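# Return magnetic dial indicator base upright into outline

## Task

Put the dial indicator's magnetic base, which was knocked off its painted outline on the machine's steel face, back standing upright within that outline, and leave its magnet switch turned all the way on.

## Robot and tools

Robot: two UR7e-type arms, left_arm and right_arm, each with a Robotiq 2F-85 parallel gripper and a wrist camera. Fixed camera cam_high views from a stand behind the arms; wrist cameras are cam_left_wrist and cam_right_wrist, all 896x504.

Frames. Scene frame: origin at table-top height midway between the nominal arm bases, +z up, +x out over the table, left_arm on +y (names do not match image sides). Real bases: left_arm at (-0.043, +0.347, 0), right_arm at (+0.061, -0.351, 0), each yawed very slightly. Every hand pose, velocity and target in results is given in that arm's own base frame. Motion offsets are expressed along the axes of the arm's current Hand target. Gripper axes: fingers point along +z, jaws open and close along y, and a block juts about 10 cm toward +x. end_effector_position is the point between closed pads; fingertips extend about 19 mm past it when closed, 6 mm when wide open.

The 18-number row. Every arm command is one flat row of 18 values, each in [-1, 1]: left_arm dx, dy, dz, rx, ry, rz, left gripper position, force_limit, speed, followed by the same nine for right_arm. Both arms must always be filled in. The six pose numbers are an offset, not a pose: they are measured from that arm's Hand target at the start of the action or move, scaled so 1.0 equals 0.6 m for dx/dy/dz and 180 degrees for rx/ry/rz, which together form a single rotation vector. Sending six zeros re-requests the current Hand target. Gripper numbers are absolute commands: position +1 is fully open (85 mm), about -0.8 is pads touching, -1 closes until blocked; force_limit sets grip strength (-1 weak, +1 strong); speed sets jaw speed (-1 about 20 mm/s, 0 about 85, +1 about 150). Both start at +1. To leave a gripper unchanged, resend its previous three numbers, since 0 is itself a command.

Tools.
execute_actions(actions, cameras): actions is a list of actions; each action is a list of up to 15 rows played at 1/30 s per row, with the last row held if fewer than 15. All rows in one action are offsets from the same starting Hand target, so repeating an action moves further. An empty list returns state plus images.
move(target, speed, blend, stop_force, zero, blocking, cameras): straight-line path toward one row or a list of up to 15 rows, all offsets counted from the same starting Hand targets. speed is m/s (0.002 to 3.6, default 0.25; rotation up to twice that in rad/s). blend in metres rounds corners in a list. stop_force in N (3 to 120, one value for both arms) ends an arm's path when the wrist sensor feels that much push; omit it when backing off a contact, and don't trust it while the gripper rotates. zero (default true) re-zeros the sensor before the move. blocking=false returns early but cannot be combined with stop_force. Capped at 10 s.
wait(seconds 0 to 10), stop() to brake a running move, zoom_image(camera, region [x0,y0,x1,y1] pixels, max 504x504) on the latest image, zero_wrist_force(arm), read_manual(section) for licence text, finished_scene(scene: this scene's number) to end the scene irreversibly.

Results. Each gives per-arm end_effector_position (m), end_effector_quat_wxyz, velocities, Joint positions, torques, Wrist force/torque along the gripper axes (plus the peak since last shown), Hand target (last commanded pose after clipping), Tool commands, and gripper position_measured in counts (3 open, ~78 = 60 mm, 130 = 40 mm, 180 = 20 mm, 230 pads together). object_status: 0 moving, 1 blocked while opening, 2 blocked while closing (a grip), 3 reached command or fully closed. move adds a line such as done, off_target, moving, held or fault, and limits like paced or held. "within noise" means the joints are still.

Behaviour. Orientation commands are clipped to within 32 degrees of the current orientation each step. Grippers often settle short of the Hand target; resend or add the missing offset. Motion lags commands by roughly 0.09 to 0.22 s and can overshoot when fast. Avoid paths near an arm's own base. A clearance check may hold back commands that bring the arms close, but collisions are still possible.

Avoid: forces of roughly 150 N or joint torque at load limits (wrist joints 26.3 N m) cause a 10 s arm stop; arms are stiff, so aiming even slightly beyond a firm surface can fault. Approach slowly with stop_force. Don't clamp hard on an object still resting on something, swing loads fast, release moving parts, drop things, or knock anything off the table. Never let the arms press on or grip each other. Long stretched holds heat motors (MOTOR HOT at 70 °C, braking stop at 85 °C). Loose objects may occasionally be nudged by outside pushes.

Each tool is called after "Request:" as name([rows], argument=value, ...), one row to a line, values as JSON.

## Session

Request:
execute_actions(actions=[])

Scene clock: 0.00 s.
left_arm: end_effector_position=(+0.7059, +0.1236, +0.2356) position_measured=3 object_status=3 end_effector_quat_wxyz=(-0.099, +0.928, +0.042, +0.355) | right_arm: end_effector_position=(+0.5658, +0.3552, +0.3224) position_measured=3 object_status=3 end_effector_quat_wxyz=(+0.247, +0.849, -0.175, +0.433)
Joint positions: left_arm=[-0.122 -1.283 1.855 -2.849 -1.274 -3.245] | right_arm=[4.25 -1.931 -1.386 -1.81 0.582 -1.402]
Joint velocities: within noise
Joint torques (N m): no reading
Wrist force (N): no reading
Wrist torque (N m): no reading
Wrist force, peak (N): no reading
Hand target: left_arm +0.7059, +0.1236, +0.2356; -0.099, +0.928, +0.042, +0.355 | right_arm +0.5658, +0.3552, +0.3224; +0.247, +0.849, -0.175, +0.433
Tool commands: left_gripper/position=+1.0 left_gripper/force_limit=+1.0 left_gripper/speed=+1.0 right_gripper/position=+1.0 right_gripper/force_limit=+1.0 right_gripper/speed=+1.0

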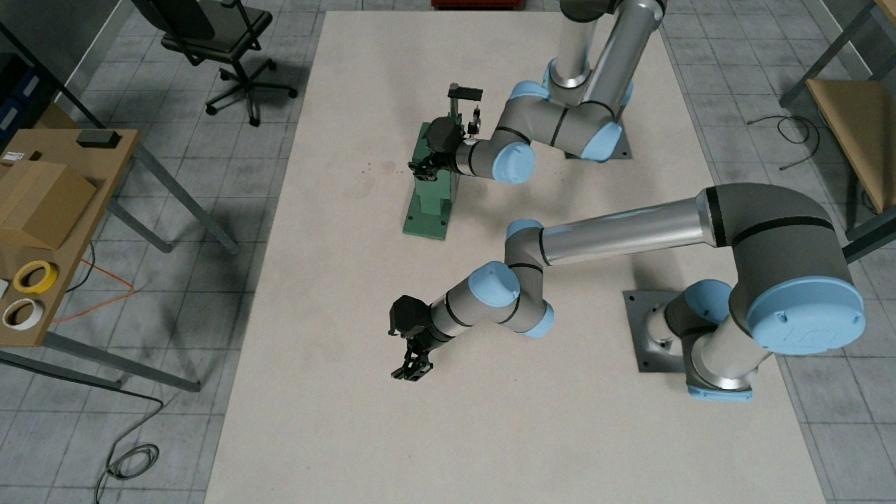

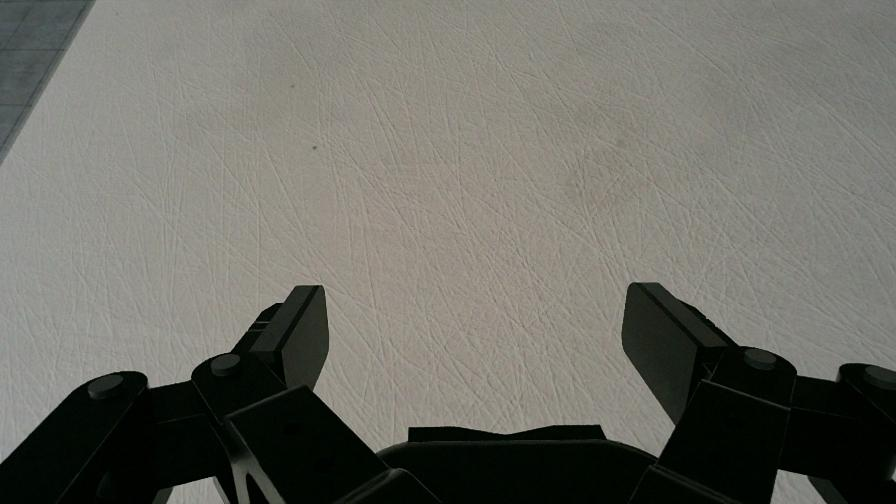

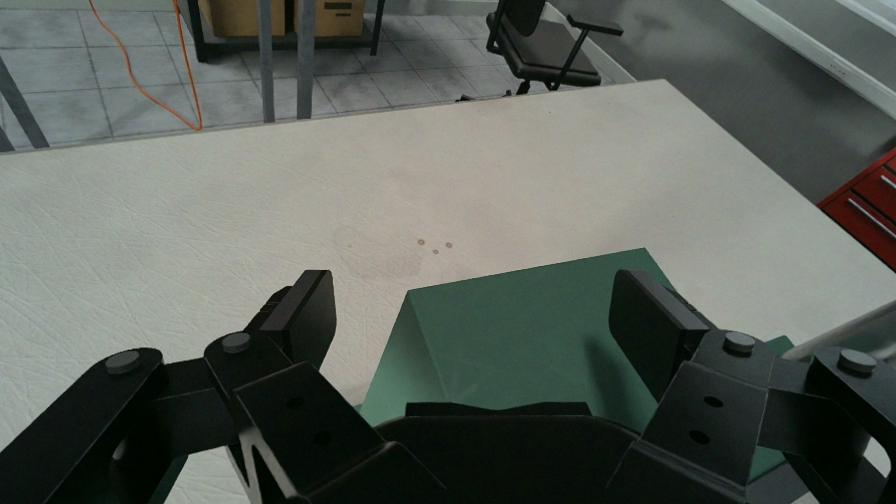

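Request:
zoom_image(camera="cam_high", region=[390, 70, 540, 250])

Scaled by 2.800.

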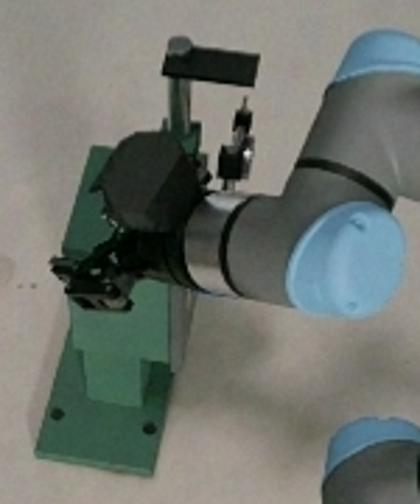

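Request:
move([
  [0,0,0,0,0,0,1,1,1,-0.039,0.0473,-0.2373,0,0,0,1,1,1],
  [0,0,0,0,0,0,1,1,1,-0.2048,0.2657,-0.2183,0.195,0.032,-0.0182,1,1,1],
], speed=0.4, blend=[0.04,0], cameras=["all"])

Scene clock: 49.47 s.
left_arm: end_effector_position=(+0.7059, +0.1236, +0.2356) position_measured=3 object_status=3 end_effector_quat_wxyz=(-0.099, +0.928, +0.042, +0.355) | right_arm: end_effector_position=(+0.3301, +0.3099, +0.3301) position_measured=3 object_status=3 end_effector_quat_wxyz=(+0.000, +0.866, +0.000, +0.500)
Joint positions: left_arm=[-0.122 -1.283 1.855 -2.849 -1.274 -3.245] | right_arm=[4.797 -1.122 -2.205 -1.529 0.53 -1.405]
Joint torques (N m): left_arm=[0.39 -33.89 -23.1 -3.84 0.56 -0.14] | right_arm=[11.53 10.94 16.89 4.66 -4.56 -1.31]
Wrist force (N): left_arm=[0.1 0.2 0.1] | right_arm=[-0.5 0.3 0.5]
Wrist torque (N m): left_arm=[0.03 -0.02 0.00] | right_arm=[0.01 0.03 -0.04]
Wrist force, peak (N): left_arm=[0.4 0.4 -0.1] | right_arm=[0.4 -1.6 -2.2]
Hand target: left_arm +0.7059, +0.1236, +0.2356; -0.099, +0.928, +0.042, +0.355 | right_arm +0.3301, +0.3098, +0.3301; +0.000, +0.866, +0.000, +0.500
Off the commanded pose: left_arm 0.000 m, 0 deg | right_arm 0.000 m, 0 deg.
move: done

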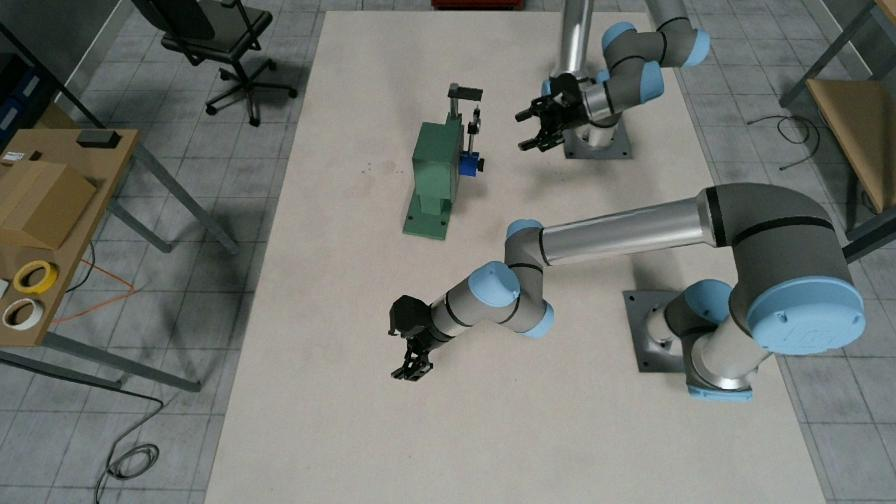

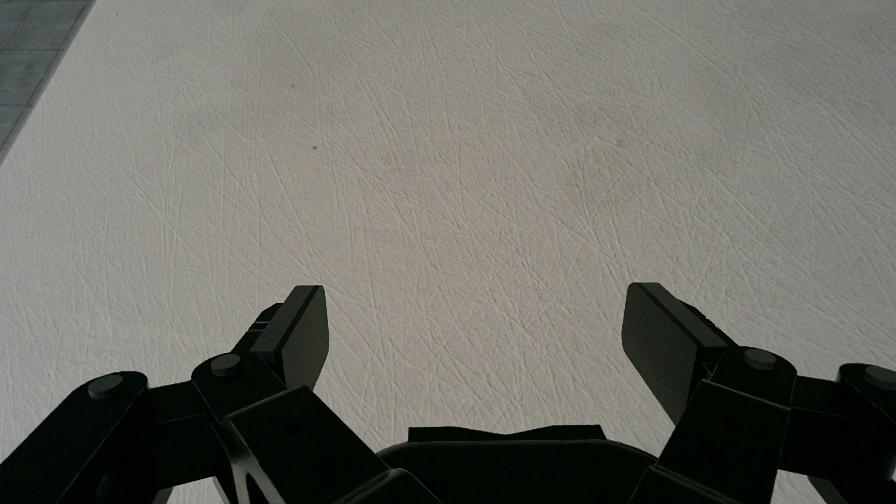

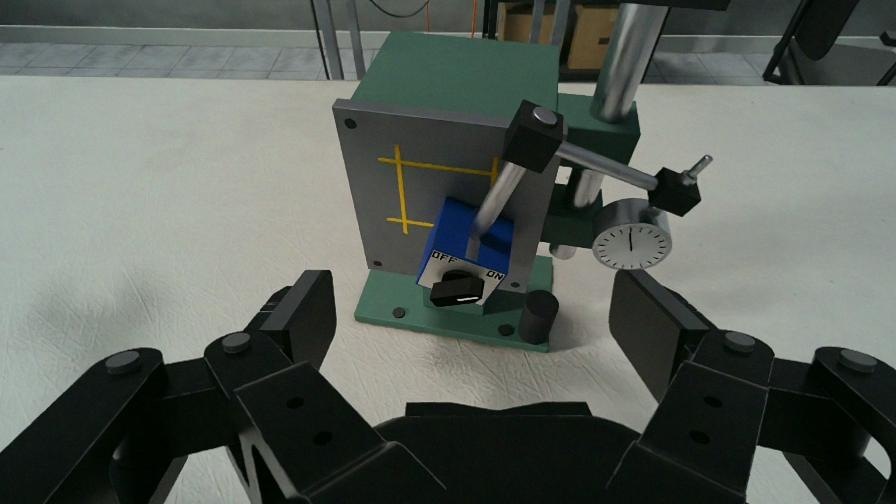

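Request:
zoom_image(camera="cam_right_wrist", region=[330, 80, 710, 350])

Scaled by 1.326.

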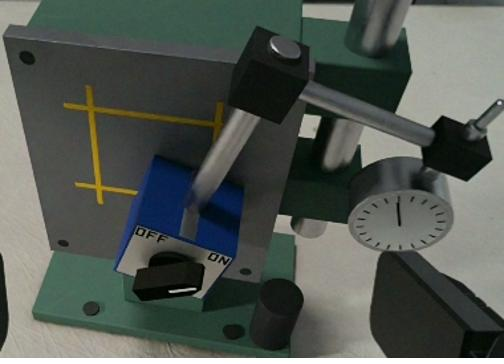

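Request:
move(target=[-0.2421,0.2761,-0.3131,-0.3773,0.2593,0.1175,1,1,1,-0.209,-0.042,0.005,-0.0516,0.0831,0.0214,1,1,1], speed=0.4, cameras=["all"])

Request:
zoom_image(camera="cam_right_wrist", region=[330, 0, 690, 300])

Scene clock: 203.40 s.
left_arm: end_effector_position=(+0.5003, -0.0797, +0.2496) position_measured=3 object_status=3 end_effector_quat_wxyz=(+0.352, +0.613, -0.354, +0.612) | right_arm: end_effector_position=(+0.2700, +0.3349, +0.2200) position_measured=3 object_status=3 end_effector_quat_wxyz=(+0.053, +0.790, -0.069, +0.606)
Joint positions: left_arm=[0.025 -0.986 2.192 -4.345 -2.641 -3.137] | right_arm=[5.004 -1.513 -2.208 -2.025 0.53 -0.476]
Joint torques (N m): left_arm=[-12 -19.53 -17.56 -2.37 -1.62 -2.12] | right_arm=[12.43 8.36 28.37 -1.83 1.53 1.69]
Wrist force (N): left_arm=[-2.1 -1.2 -1.4] | right_arm=[-0.3 0.3 0.0]
Wrist torque (N m): left_arm=[-0.07 0.37 0.01] | right_arm=[0.01 -0.04 -0.17]
Wrist force, peak (N): left_arm=[-2.1 -1.2 -1.4] | right_arm=[-1.0 0.1 -0.2]
Hand target: left_arm +0.5003, -0.0797, +0.2496; +0.352, +0.613, -0.354, +0.612 | right_arm +0.2700, +0.3349, +0.2200; +0.053, +0.790, -0.069, +0.606
Off the commanded pose: left_arm 0.000 m, 0 deg | right_arm 0.000 m, 0 deg.
move: done

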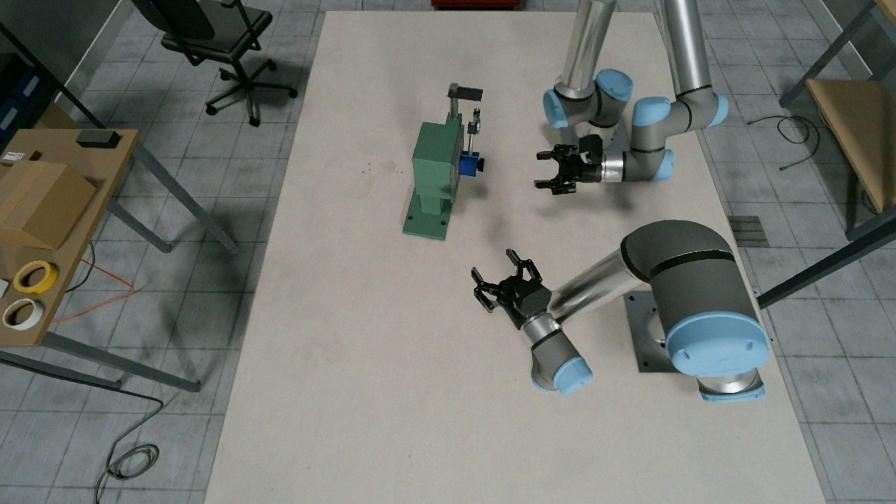

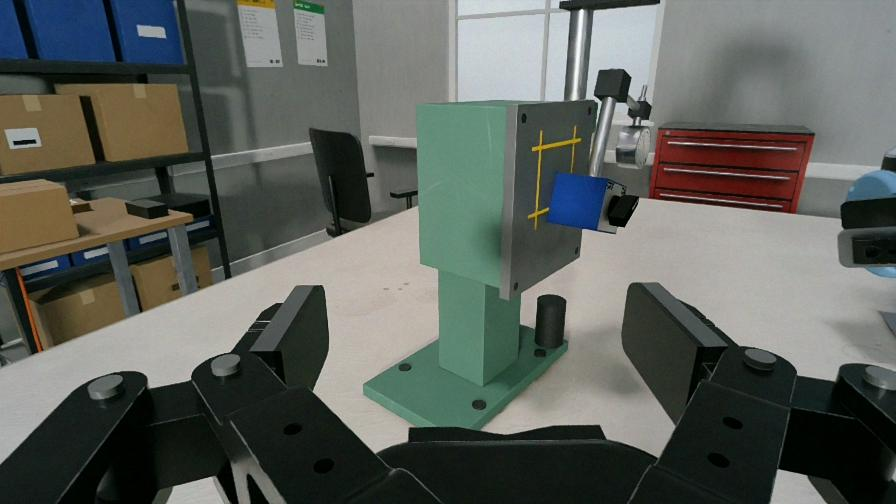

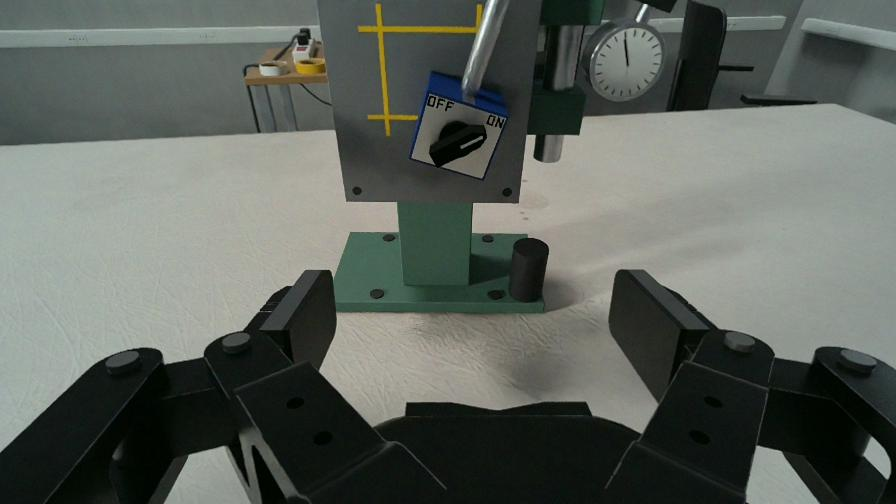

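Scaled by 1.400.

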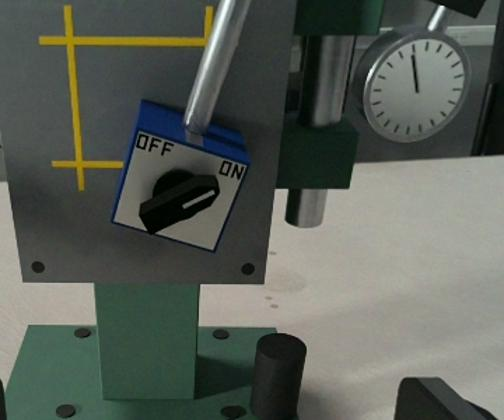

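Request:
move([
  [-0.0167,0.1722,0.1315,0.0837,-0.1449,0.6545,1,1,1,0.1802,0.0498,0.1692,0.0771,-0.12,0.0611,-0.28,1,0],
  [-0.0663,0.3327,0.3717,0.1672,0.2839,-0.6126,1,1,1,0.1802,0.0498,0.1692,0.0771,-0.12,0.0611,-0.28,1,0],
], speed=0.45, cameras=["all"])

Request:
zoom_image(camera="cam_right_wrist", region=[320, 60, 640, 400])

Request:
zoom_image(camera="cam_left_wrist", region=[340, 100, 600, 340])

Scene clock: 345.50 s.
left_arm: end_effector_position=(+0.4395, -0.3728, +0.2092) position_measured=3 object_status=3 end_effector_quat_wxyz=(+0.638, +0.412, +0.575, +0.304) | right_arm: end_effector_position=(+0.3889, +0.2837, +0.2982) position_measured=164 object_status=3 end_effector_quat_wxyz=(-0.114, +0.880, -0.079, +0.454)
Joint positions: left_arm=[-1.415 -0.889 2.243 -4.493 -0.333 1.064] | right_arm=[4.54 -1.147 -2.387 -0.736 0.671 -1.78]
Joint torques (N m): left_arm=[12.68 -20.93 -14.07 -2.13 -1.41 1.47] | right_arm=[-14.17 -2.65 17.97 5.37 0.97 -1.4]
Wrist force (N): left_arm=[2.0 -0.3 0.9] | right_arm=[-0.8 0.7 0.9]
Wrist torque (N m): left_arm=[0.31 0.15 -0.19] | right_arm=[0.04 0.03 -0.06]
Wrist force, peak (N): left_arm=[3.2 1.3 1.7] | right_arm=[-0.9 1.1 0.8]
Hand target: left_arm +0.4395, -0.3727, +0.2092; +0.638, +0.412, +0.575, +0.304 | right_arm +0.3889, +0.2837, +0.2982; -0.114, +0.880, -0.079, +0.454
Off the commanded pose: left_arm 0.000 m, 0 deg | right_arm 0.000 m, 0 deg.
move: done

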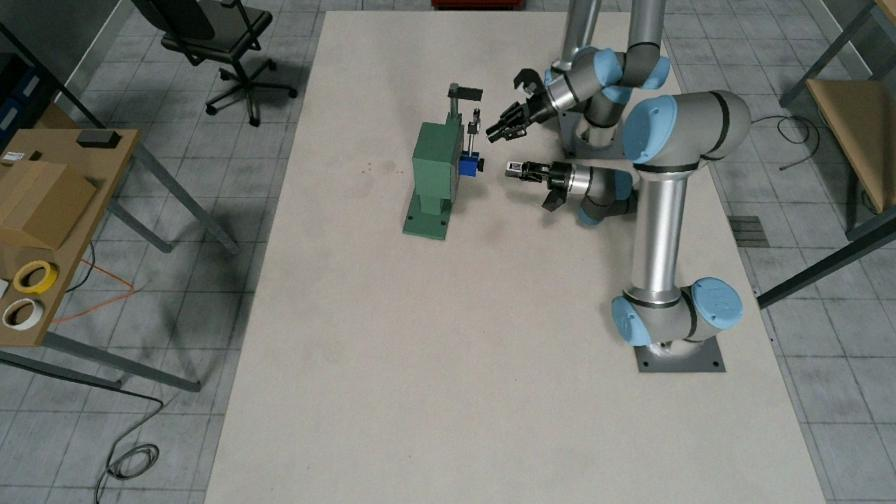

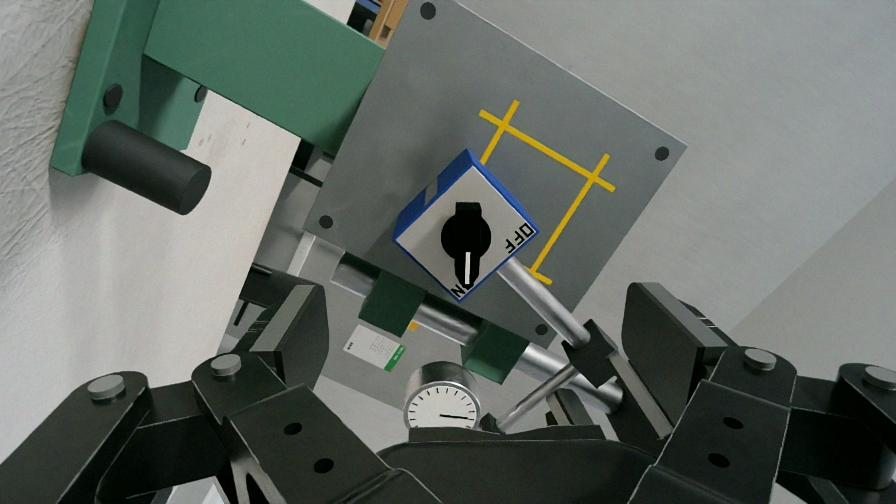

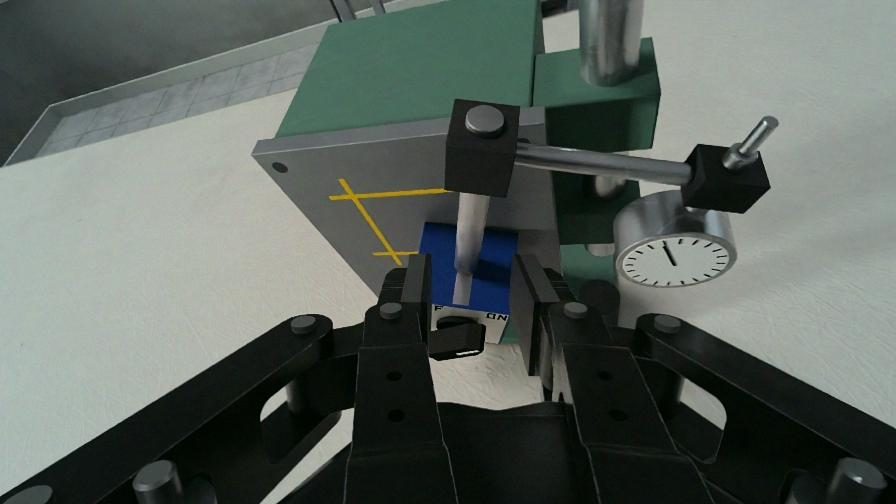

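Scaled by 1.482.

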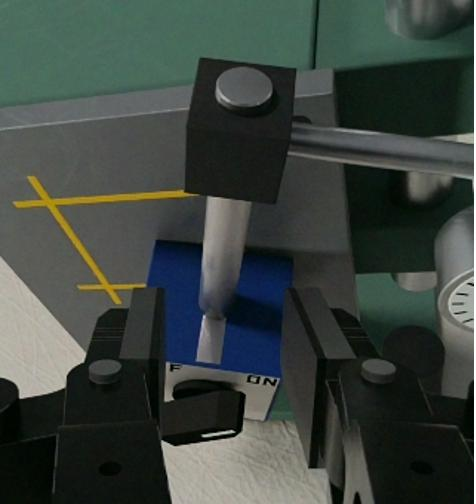

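Scaled by 1.938.

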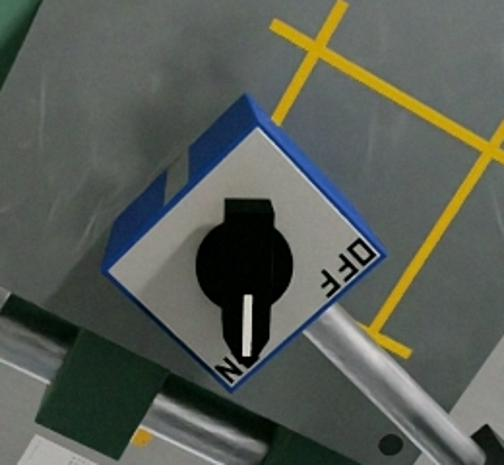

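Request:
move(target=[-0.0065,0,0.07,0,0,0,-0.3,0,0,0,0.002,0.1,0,0,0.0083,-0.28,1,0], speed=0.1, cameras=["cam_left_wrist","cam_right_wrist"])

Request:
zoom_image(camera="cam_right_wrist", region=[340, 120, 620, 420])

Request:
zoom_image(camera="cam_left_wrist", region=[360, 140, 620, 400])

Scene clock: 391.10 s.
left_arm: end_effector_position=(+0.4802, -0.3835, +0.2111) position_measured=167 object_status=3 end_effector_quat_wxyz=(+0.638, +0.412, +0.575, +0.304) | right_arm: end_effector_position=(+0.4379, +0.2902, +0.2641) position_measured=164 object_status=3 end_effector_quat_wxyz=(-0.119, +0.879, -0.091, +0.453)
Joint positions: left_arm=[-1.312 -0.871 2.154 -4.424 -0.435 1.065] | right_arm=[4.386 -1.368 -2.39 -0.356 0.748 -1.96]
Joint torques (N m): left_arm=[11.49 -24.14 -15.58 0.71 -1.68 -1.81] | right_arm=[-14.61 4.37 30.07 5.1 1.14 -1.46]
Wrist force (N): left_arm=[2.0 -0.5 0.8] | right_arm=[-0.9 1.2 0.9]
Wrist torque (N m): left_arm=[0.27 0.16 -0.17] | right_arm=[0.12 0.04 -0.06]
Wrist force, peak (N): left_arm=[2.4 -0.9 1.1] | right_arm=[-0.7 1.2 1.8]
Hand target: left_arm +0.4802, -0.3835, +0.2111; +0.638, +0.412, +0.575, +0.304 | right_arm +0.4379, +0.2902, +0.2641; -0.119, +0.879, -0.091, +0.453
Off the commanded pose: left_arm 0.000 m, 0 deg | right_arm 0.000 m, 0 deg.
move: done
Images, in order (width x height): cam_left_wrist 896x504, cam_right_wrist 896x504.

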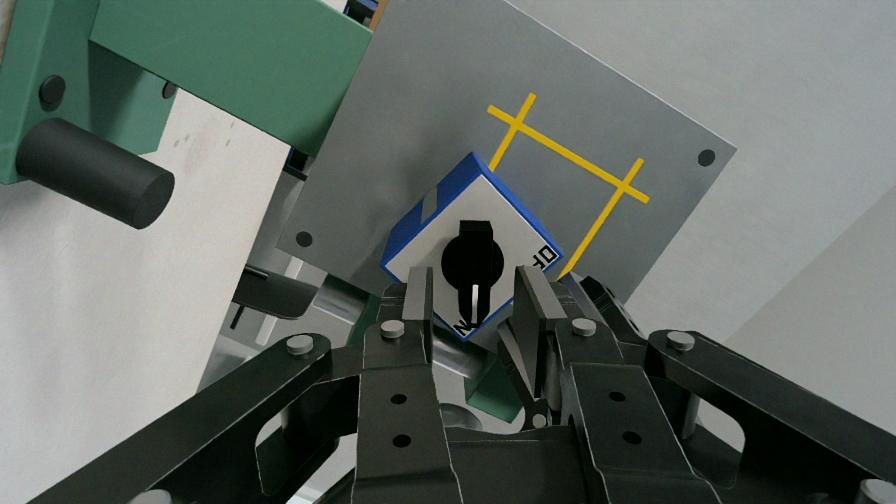

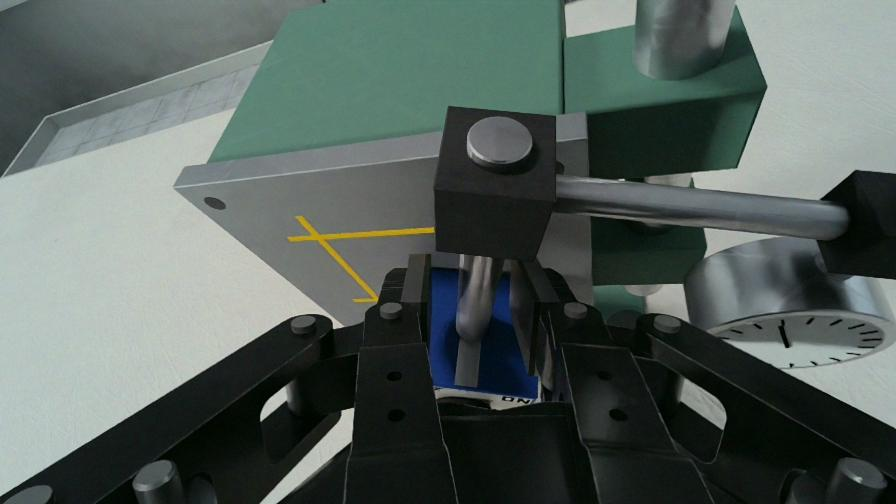

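Scaled by 1.680.

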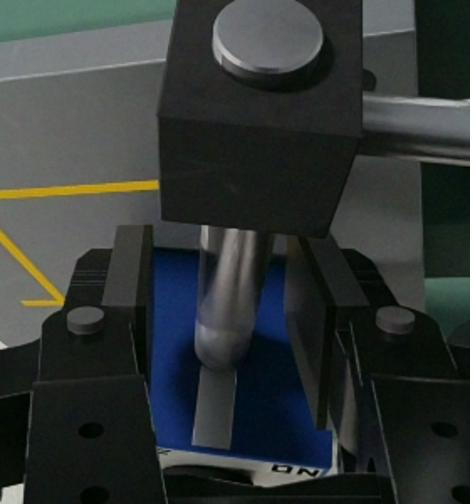

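Scaled by 1.938.

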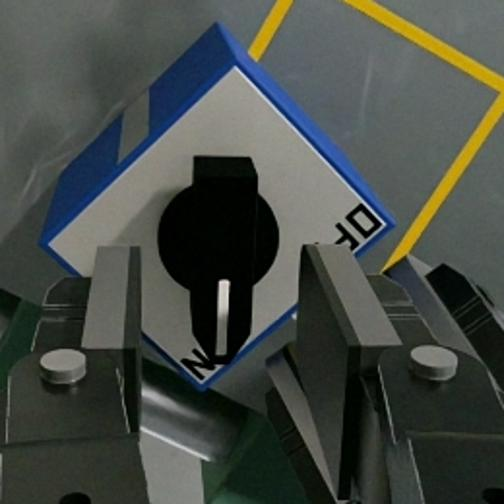

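Request:
move(target=[0,0.0013,0.0292,0,0,0,-0.3,0,-1,0,0.002,0,0,0,0,-0.28,0,-1], speed=0.06)

Request:
execute_actions([
  [[0,0,0,0,0,0,-1,0,-1,0,0,0,0,0,0,-1,0,-1]],
  [[0,0,0,0,0,0,-1,0,-1,0,0,0,0,0,0,-1,0,-1]],
  [[0,0,0,0,0,0,-1,0,-1,0,0,0,0,0,0,-1,0,-1]],
], cameras=["cam_left_wrist","cam_right_wrist"])

Scene clock: 418.10 s.
left_arm: end_effector_position=(+0.4975, -0.3862, +0.2118) position_measured=167 object_status=3 end_effector_quat_wxyz=(+0.638, +0.412, +0.575, +0.304) | right_arm: end_effector_position=(+0.4379, +0.2891, +0.2638) position_measured=164 object_status=3 end_effector_quat_wxyz=(-0.119, +0.879, -0.091, +0.453)
Joint positions: left_arm=[-1.272 -0.862 2.119 -4.397 -0.476 1.065] | right_arm=[4.385 -1.366 -2.392 -0.355 0.748 -1.961]
Joint torques (N m): left_arm=[12.05 -24.69 -16.42 0.4 -1.85 0.99] | right_arm=[-13.95 18.78 14.22 5.16 1.09 -1.32]
Wrist force (N): left_arm=[2.3 -0.2 1.2] | right_arm=[-0.7 0.9 0.8]
Wrist torque (N m): left_arm=[0.32 0.12 -0.17] | right_arm=[0.07 0.02 -0.06]
Wrist force, peak (N): left_arm=[2.2 -0.4 1.8] | right_arm=[-0.8 1.3 0.9]
Hand target: left_arm +0.4975, -0.3862, +0.2118; +0.638, +0.412, +0.575, +0.304 | right_arm +0.4379, +0.2891, +0.2638; -0.119, +0.879, -0.091, +0.453
Off the commanded pose: left_arm 0.000 m, 0 deg | right_arm 0.000 m, 0 deg.
move: done

Scene clock: 419.80 s.
left_arm: end_effector_position=(+0.4976, -0.3862, +0.2118) position_measured=208 object_status=2 end_effector_quat_wxyz=(+0.638, +0.412, +0.575, +0.304) | right_arm: end_effector_position=(+0.4379, +0.2890, +0.2638) position_measured=204 object_status=2 end_effector_quat_wxyz=(-0.119, +0.879, -0.091, +0.453)
Joint positions: left_arm=[-1.272 -0.862 2.119 -4.397 -0.476 1.065] | right_arm=[4.385 -1.366 -2.392 -0.355 0.748 -1.961]
Joint torques (N m): left_arm=[4.83 -24.17 -8.65 3.84 -1.62 -1.48] | right_arm=[-12.79 6.29 22.85 5.3 0.85 -1.55]
Wrist force (N): left_arm=[3.7 16.5 -30.0] | right_arm=[-4.8 11.5 -25.0]
Wrist torque (N m): left_arm=[0.05 0.13 0.11] | right_arm=[-0.12 -0.03 -0.04]
Wrist force, peak (N): left_arm=[3.5 16.5 -30.4] | right_arm=[-4.8 11.9 -25.0]
Hand target: left_arm +0.4975, -0.3862, +0.2118; +0.638, +0.412, +0.575, +0.304 | right_arm +0.4379, +0.2891, +0.2638; -0.119, +0.879, -0.091, +0.453
Off the commanded pose: left_arm 0.000 m, 0 deg | right_arm 0.000 m, 0 deg.
Images, in order (width x height): cam_left_wrist 896x504, cam_right_wrist 896x504.

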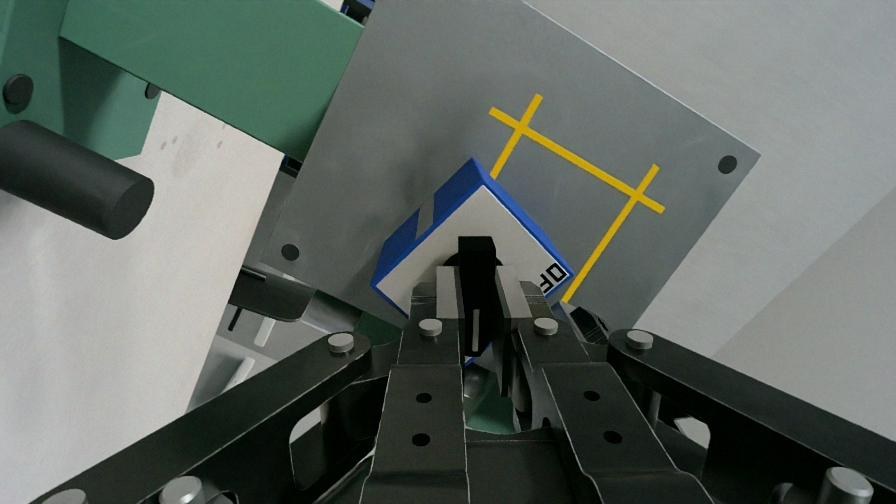

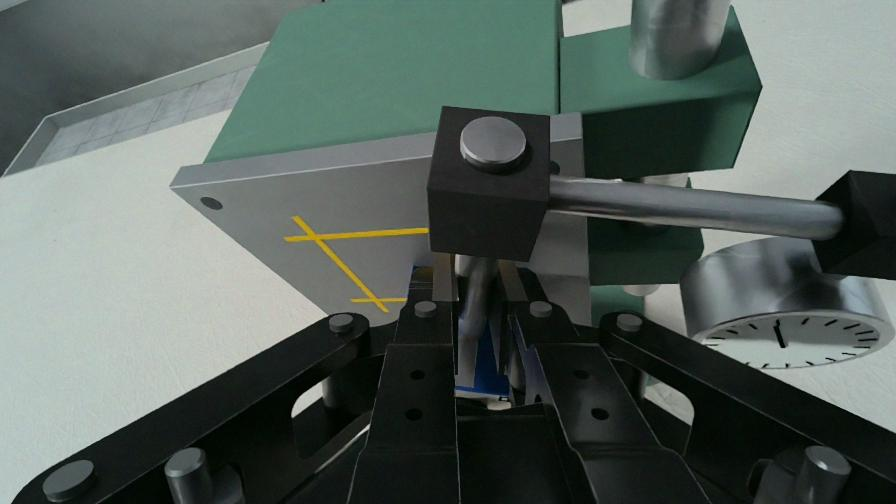

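Request:
move(target=[0,0.0002,-0.0002,0,0,-0.2222,-1,0,-1,0,0.0001,-0.0002,0,0,0,-1,0,-1], speed=0.3)

Scene clock: 426.83 s.
left_arm: end_effector_position=(+0.4974, -0.3859, +0.2120) position_measured=208 object_status=2 end_effector_quat_wxyz=(+0.704, +0.190, +0.681, +0.067) | right_arm: end_effector_position=(+0.4378, +0.2890, +0.2638) position_measured=204 object_status=2 end_effector_quat_wxyz=(-0.119, +0.879, -0.091, +0.453)
Joint positions: left_arm=[-1.272 -0.862 2.119 -4.399 -0.475 0.367] | right_arm=[4.385 -1.365 -2.392 -0.355 0.748 -1.961]
Joint torques (N m): left_arm=[-33.34 -5.59 7.01 15.33 -13.83 -2.22] | right_arm=[12.61 18.5 14.29 0.83 -3.13 1.57]
Wrist force (N): left_arm=[-57.2 73.0 -4.4] | right_arm=[0.9 2.0 2.2]
Wrist torque (N m): left_arm=[-0.73 0.38 0.54] | right_arm=[0.10 0.02 -0.06]
Wrist force, peak (N): left_arm=[-59.3 78.4 -13.5] | right_arm=[-4.7 12.1 -25.1]
Hand target: left_arm +0.4974, -0.3861, +0.2119; +0.704, +0.190, +0.681, +0.067 | right_arm +0.4378, +0.2890, +0.2638; -0.119, +0.879, -0.091, +0.453
Off the commanded pose: left_arm 0.000 m, 0 deg | right_arm 0.000 m, 0 deg.
move: done

Request:
move(target=[-0.0012,0.0024,0,0,0,-0.1111,-1,0,-1,0,0,0,0,0,0,-1,0,-1], speed=0.25)

Scene clock: 440.23 s.
left_arm: end_effector_position=(+0.4977, -0.3848, +0.2130) position_measured=208 object_status=2 end_effector_quat_wxyz=(+0.705, +0.069, +0.704, -0.055) | right_arm: end_effector_position=(+0.4378, +0.2890, +0.2638) position_measured=204 object_status=2 end_effector_quat_wxyz=(-0.119, +0.879, -0.091, +0.453)
Joint positions: left_arm=[-1.271 -0.866 2.122 -4.396 -0.476 0.018] | right_arm=[4.385 -1.365 -2.392 -0.355 0.748 -1.961]
Joint torques (N m): left_arm=[-6.3 -34.67 -10.37 8.8 -13.64 -2.37] | right_arm=[12.79 18.04 15.01 0.94 -3.37 1.65]
Wrist force (N): left_arm=[-18.7 49.4 -28.8] | right_arm=[1.1 2.0 2.2]
Wrist torque (N m): left_arm=[-0.35 0.58 0.52] | right_arm=[0.11 0.00 -0.06]
Wrist force, peak (N): left_arm=[-56.9 75.3 -4.5] | right_arm=[0.8 2.0 2.5]
Hand target: left_arm +0.4976, -0.3851, +0.2131; +0.705, +0.069, +0.704, -0.056 | right_arm +0.4378, +0.2890, +0.2638; -0.119, +0.879, -0.091, +0.453
Off the commanded pose: left_arm 0.000 m, 0 deg | right_arm 0.000 m, 0 deg.
move: done

Request:
move(target=[-0.001,0.0025,-0.0002,0,0,-0.1722,-1,0,-1,0,0,0,0,0,0,-1,0,-1], speed=0.25, cameras=["cam_left_wrist","cam_right_wrist"])

Scene clock: 452.50 s.
left_arm: end_effector_position=(+0.4978, -0.3836, +0.2137) position_measured=208 object_status=2 end_effector_quat_wxyz=(+0.664, -0.121, +0.697, -0.242) | right_arm: end_effector_position=(+0.4378, +0.2890, +0.2639) position_measured=204 object_status=2 end_effector_quat_wxyz=(-0.119, +0.879, -0.091, +0.453)
Joint positions: left_arm=[-1.269 -0.869 2.125 -4.397 -0.479 -0.523] | right_arm=[4.385 -1.365 -2.392 -0.355 0.748 -1.961]
Joint torques (N m): left_arm=[11.5 -60.8 -14.05 -1 -5.38 -2.18] | right_arm=[12.32 3.89 26.24 3.32 4.09 1.74]
Wrist force (N): left_arm=[20.2 28.4 -29.4] | right_arm=[14.3 10.5 -6.4]
Wrist torque (N m): left_arm=[-0.20 0.48 1.08] | right_arm=[-0.59 -0.10 -0.64]
Wrist force, peak (N): left_arm=[-16.5 50.3 -30.9] | right_arm=[13.5 15.2 -10.2]
Hand target: left_arm +0.4978, -0.3836, +0.2137; +0.664, -0.121, +0.697, -0.242 | right_arm +0.4378, +0.2890, +0.2638; -0.119, +0.879, -0.091, +0.453
Off the commanded pose: left_arm 0.000 m, 0 deg | right_arm 0.000 m, 0 deg.
move: done
Images, in order (width x height): cam_left_wrist 896x504, cam_right_wrist 896x504.

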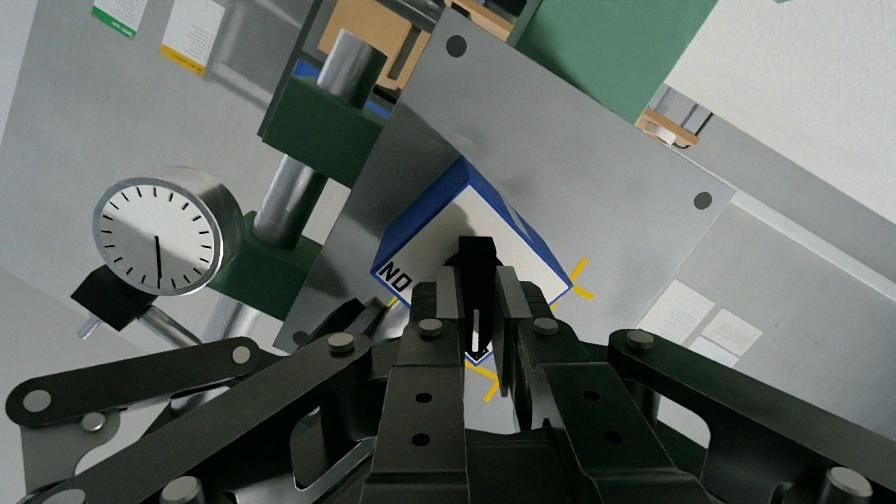

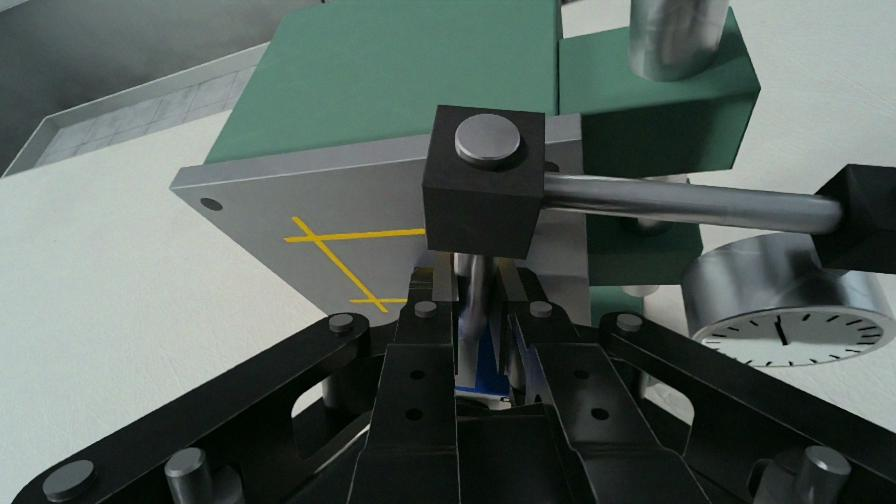

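Request:
move([
  [0,0,0,0,0,0,-0.3,0,0,0,0,0,0,0,0,-1,0,-1],
  [0,0,-0.1,0,0,0,-0.3,0,0,-0.0015,-0.0003,-0.002,0,0,0,-1,0,-1],
], speed=0.1, cameras=["cam_left_wrist","cam_right_wrist"])

Request:
zoom_image(camera="cam_left_wrist", region=[340, 90, 640, 390])

Scene clock: 472.87 s.
left_arm: end_effector_position=(+0.4387, -0.3730, +0.2137) position_measured=167 object_status=3 end_effector_quat_wxyz=(+0.664, -0.121, +0.697, -0.242) | right_arm: end_effector_position=(+0.4363, +0.2892, +0.2639) position_measured=204 object_status=2 end_effector_quat_wxyz=(-0.119, +0.879, -0.091, +0.453)
Joint positions: left_arm=[-1.417 -0.903 2.245 -4.482 -0.331 -0.523] | right_arm=[4.39 -1.362 -2.394 -0.362 0.746 -1.955]
Joint torques (N m): left_arm=[-8.53 -42.62 3.05 -1.92 1.54 1.47] | right_arm=[12.49 22.12 19.79 2.71 -5.67 1.61]
Wrist force (N): left_arm=[3.2 6.7 0.9] | right_arm=[-8.4 4.0 6.4]
Wrist torque (N m): left_arm=[1.08 0.16 0.35] | right_arm=[0.07 -0.06 -0.15]
Wrist force, peak (N): left_arm=[20.4 28.5 -29.2] | right_arm=[14.3 10.6 -6.5]
Hand target: left_arm +0.4387, -0.3730, +0.2137; +0.664, -0.121, +0.697, -0.242 | right_arm +0.4363, +0.2892, +0.2639; -0.119, +0.879, -0.091, +0.453
Off the commanded pose: left_arm 0.000 m, 0 deg | right_arm 0.000 m, 0 deg.
move: done
Images, in order (width x height): cam_left_wrist 896x504, cam_right_wrist 896x504.

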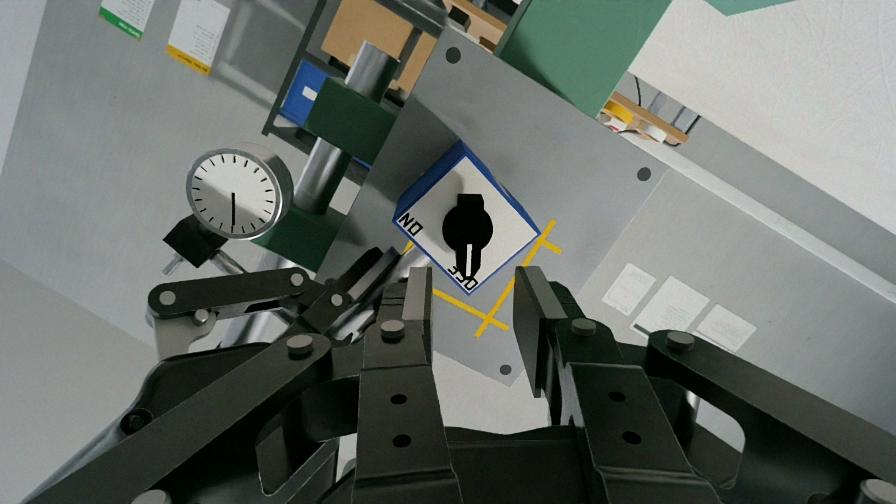

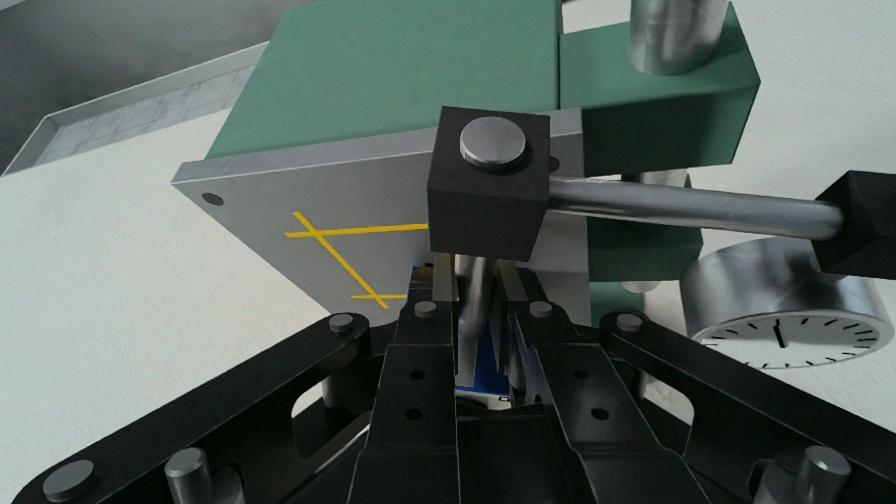

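Scaled by 1.680.

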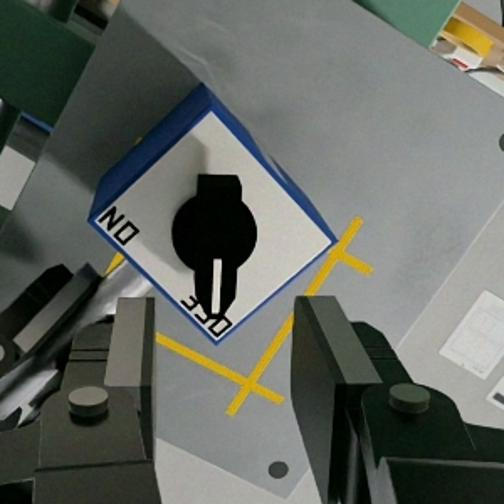

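Request:
move(target=[-0.0498,0.0047,0,0,0,-0.0956,-0.3,0,0,0.0277,-0.0647,-0.0115,-0.0585,-0.0117,-0.0747,-1,0,-1], speed=0.1, cameras=["cam_left_wrist","cam_right_wrist"])

Request:
zoom_image(camera="cam_left_wrist", region=[340, 90, 600, 350])

Scene clock: 522.57 s.
left_arm: end_effector_position=(+0.4418, -0.3559, +0.2382) position_measured=167 object_status=3 end_effector_quat_wxyz=(+0.621, -0.224, +0.671, -0.339) | right_arm: end_effector_position=(+0.4422, +0.3210, +0.2919) position_measured=204 object_status=2 end_effector_quat_wxyz=(+0.014, +0.899, -0.026, +0.437)
Joint positions: left_arm=[-1.4 -0.986 2.29 -4.444 -0.348 -0.824] | right_arm=[4.418 -1.417 -2.145 -0.862 0.7 -1.942]
Joint torques (N m): left_arm=[11.81 -40.72 3.13 0.83 -1.5 -2.03] | right_arm=[11.76 12.72 36.08 2.21 -6.38 1.6]
Wrist force (N): left_arm=[2.7 6.4 0.3] | right_arm=[-8.3 0.3 6.7]
Wrist torque (N m): left_arm=[0.98 0.17 0.49] | right_arm=[0.06 -0.04 -0.04]
Wrist force, peak (N): left_arm=[3.2 7.0 0.7] | right_arm=[-8.7 4.4 6.8]
Hand target: left_arm +0.4418, -0.3559, +0.2382; +0.620, -0.224, +0.671, -0.339 | right_arm +0.4422, +0.3210, +0.2919; +0.014, +0.899, -0.026, +0.437
Off the commanded pose: left_arm 0.000 m, 0 deg | right_arm 0.000 m, 0 deg.
move: done
Images, in order (width x height): cam_left_wrist 896x504, cam_right_wrist 896x504.

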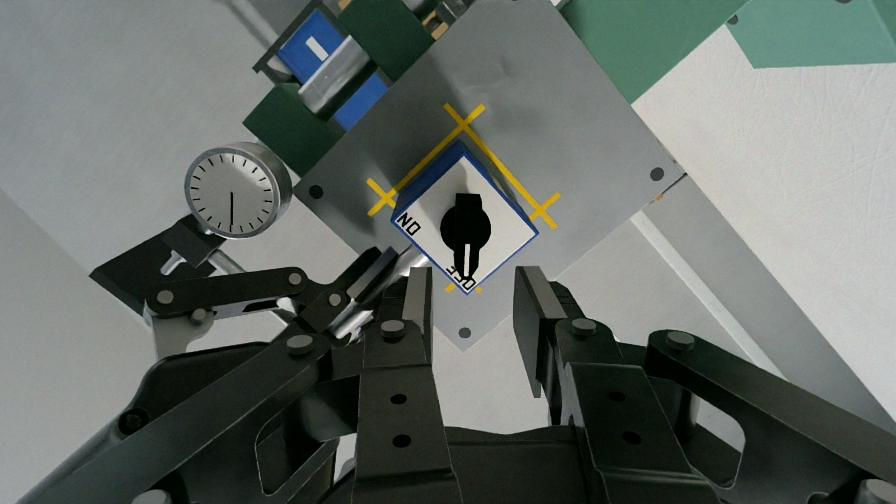

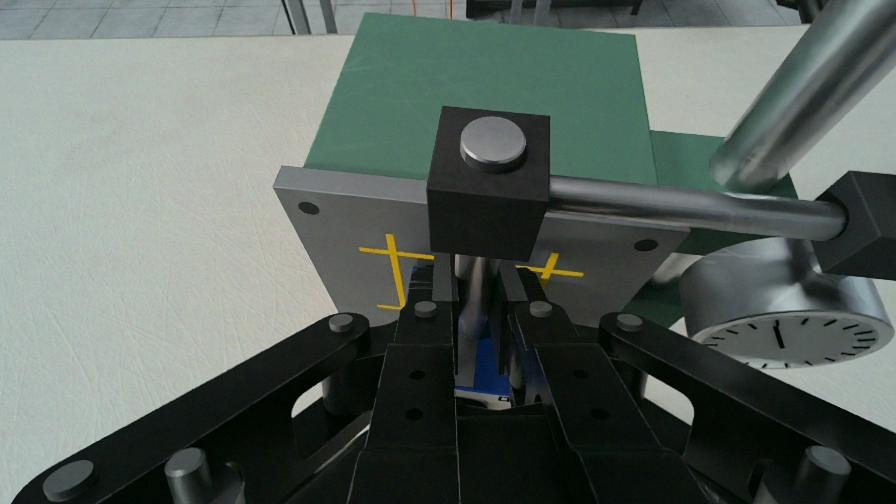

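Scaled by 1.938.

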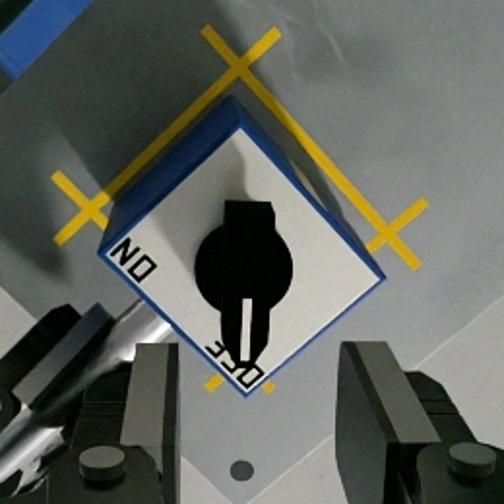

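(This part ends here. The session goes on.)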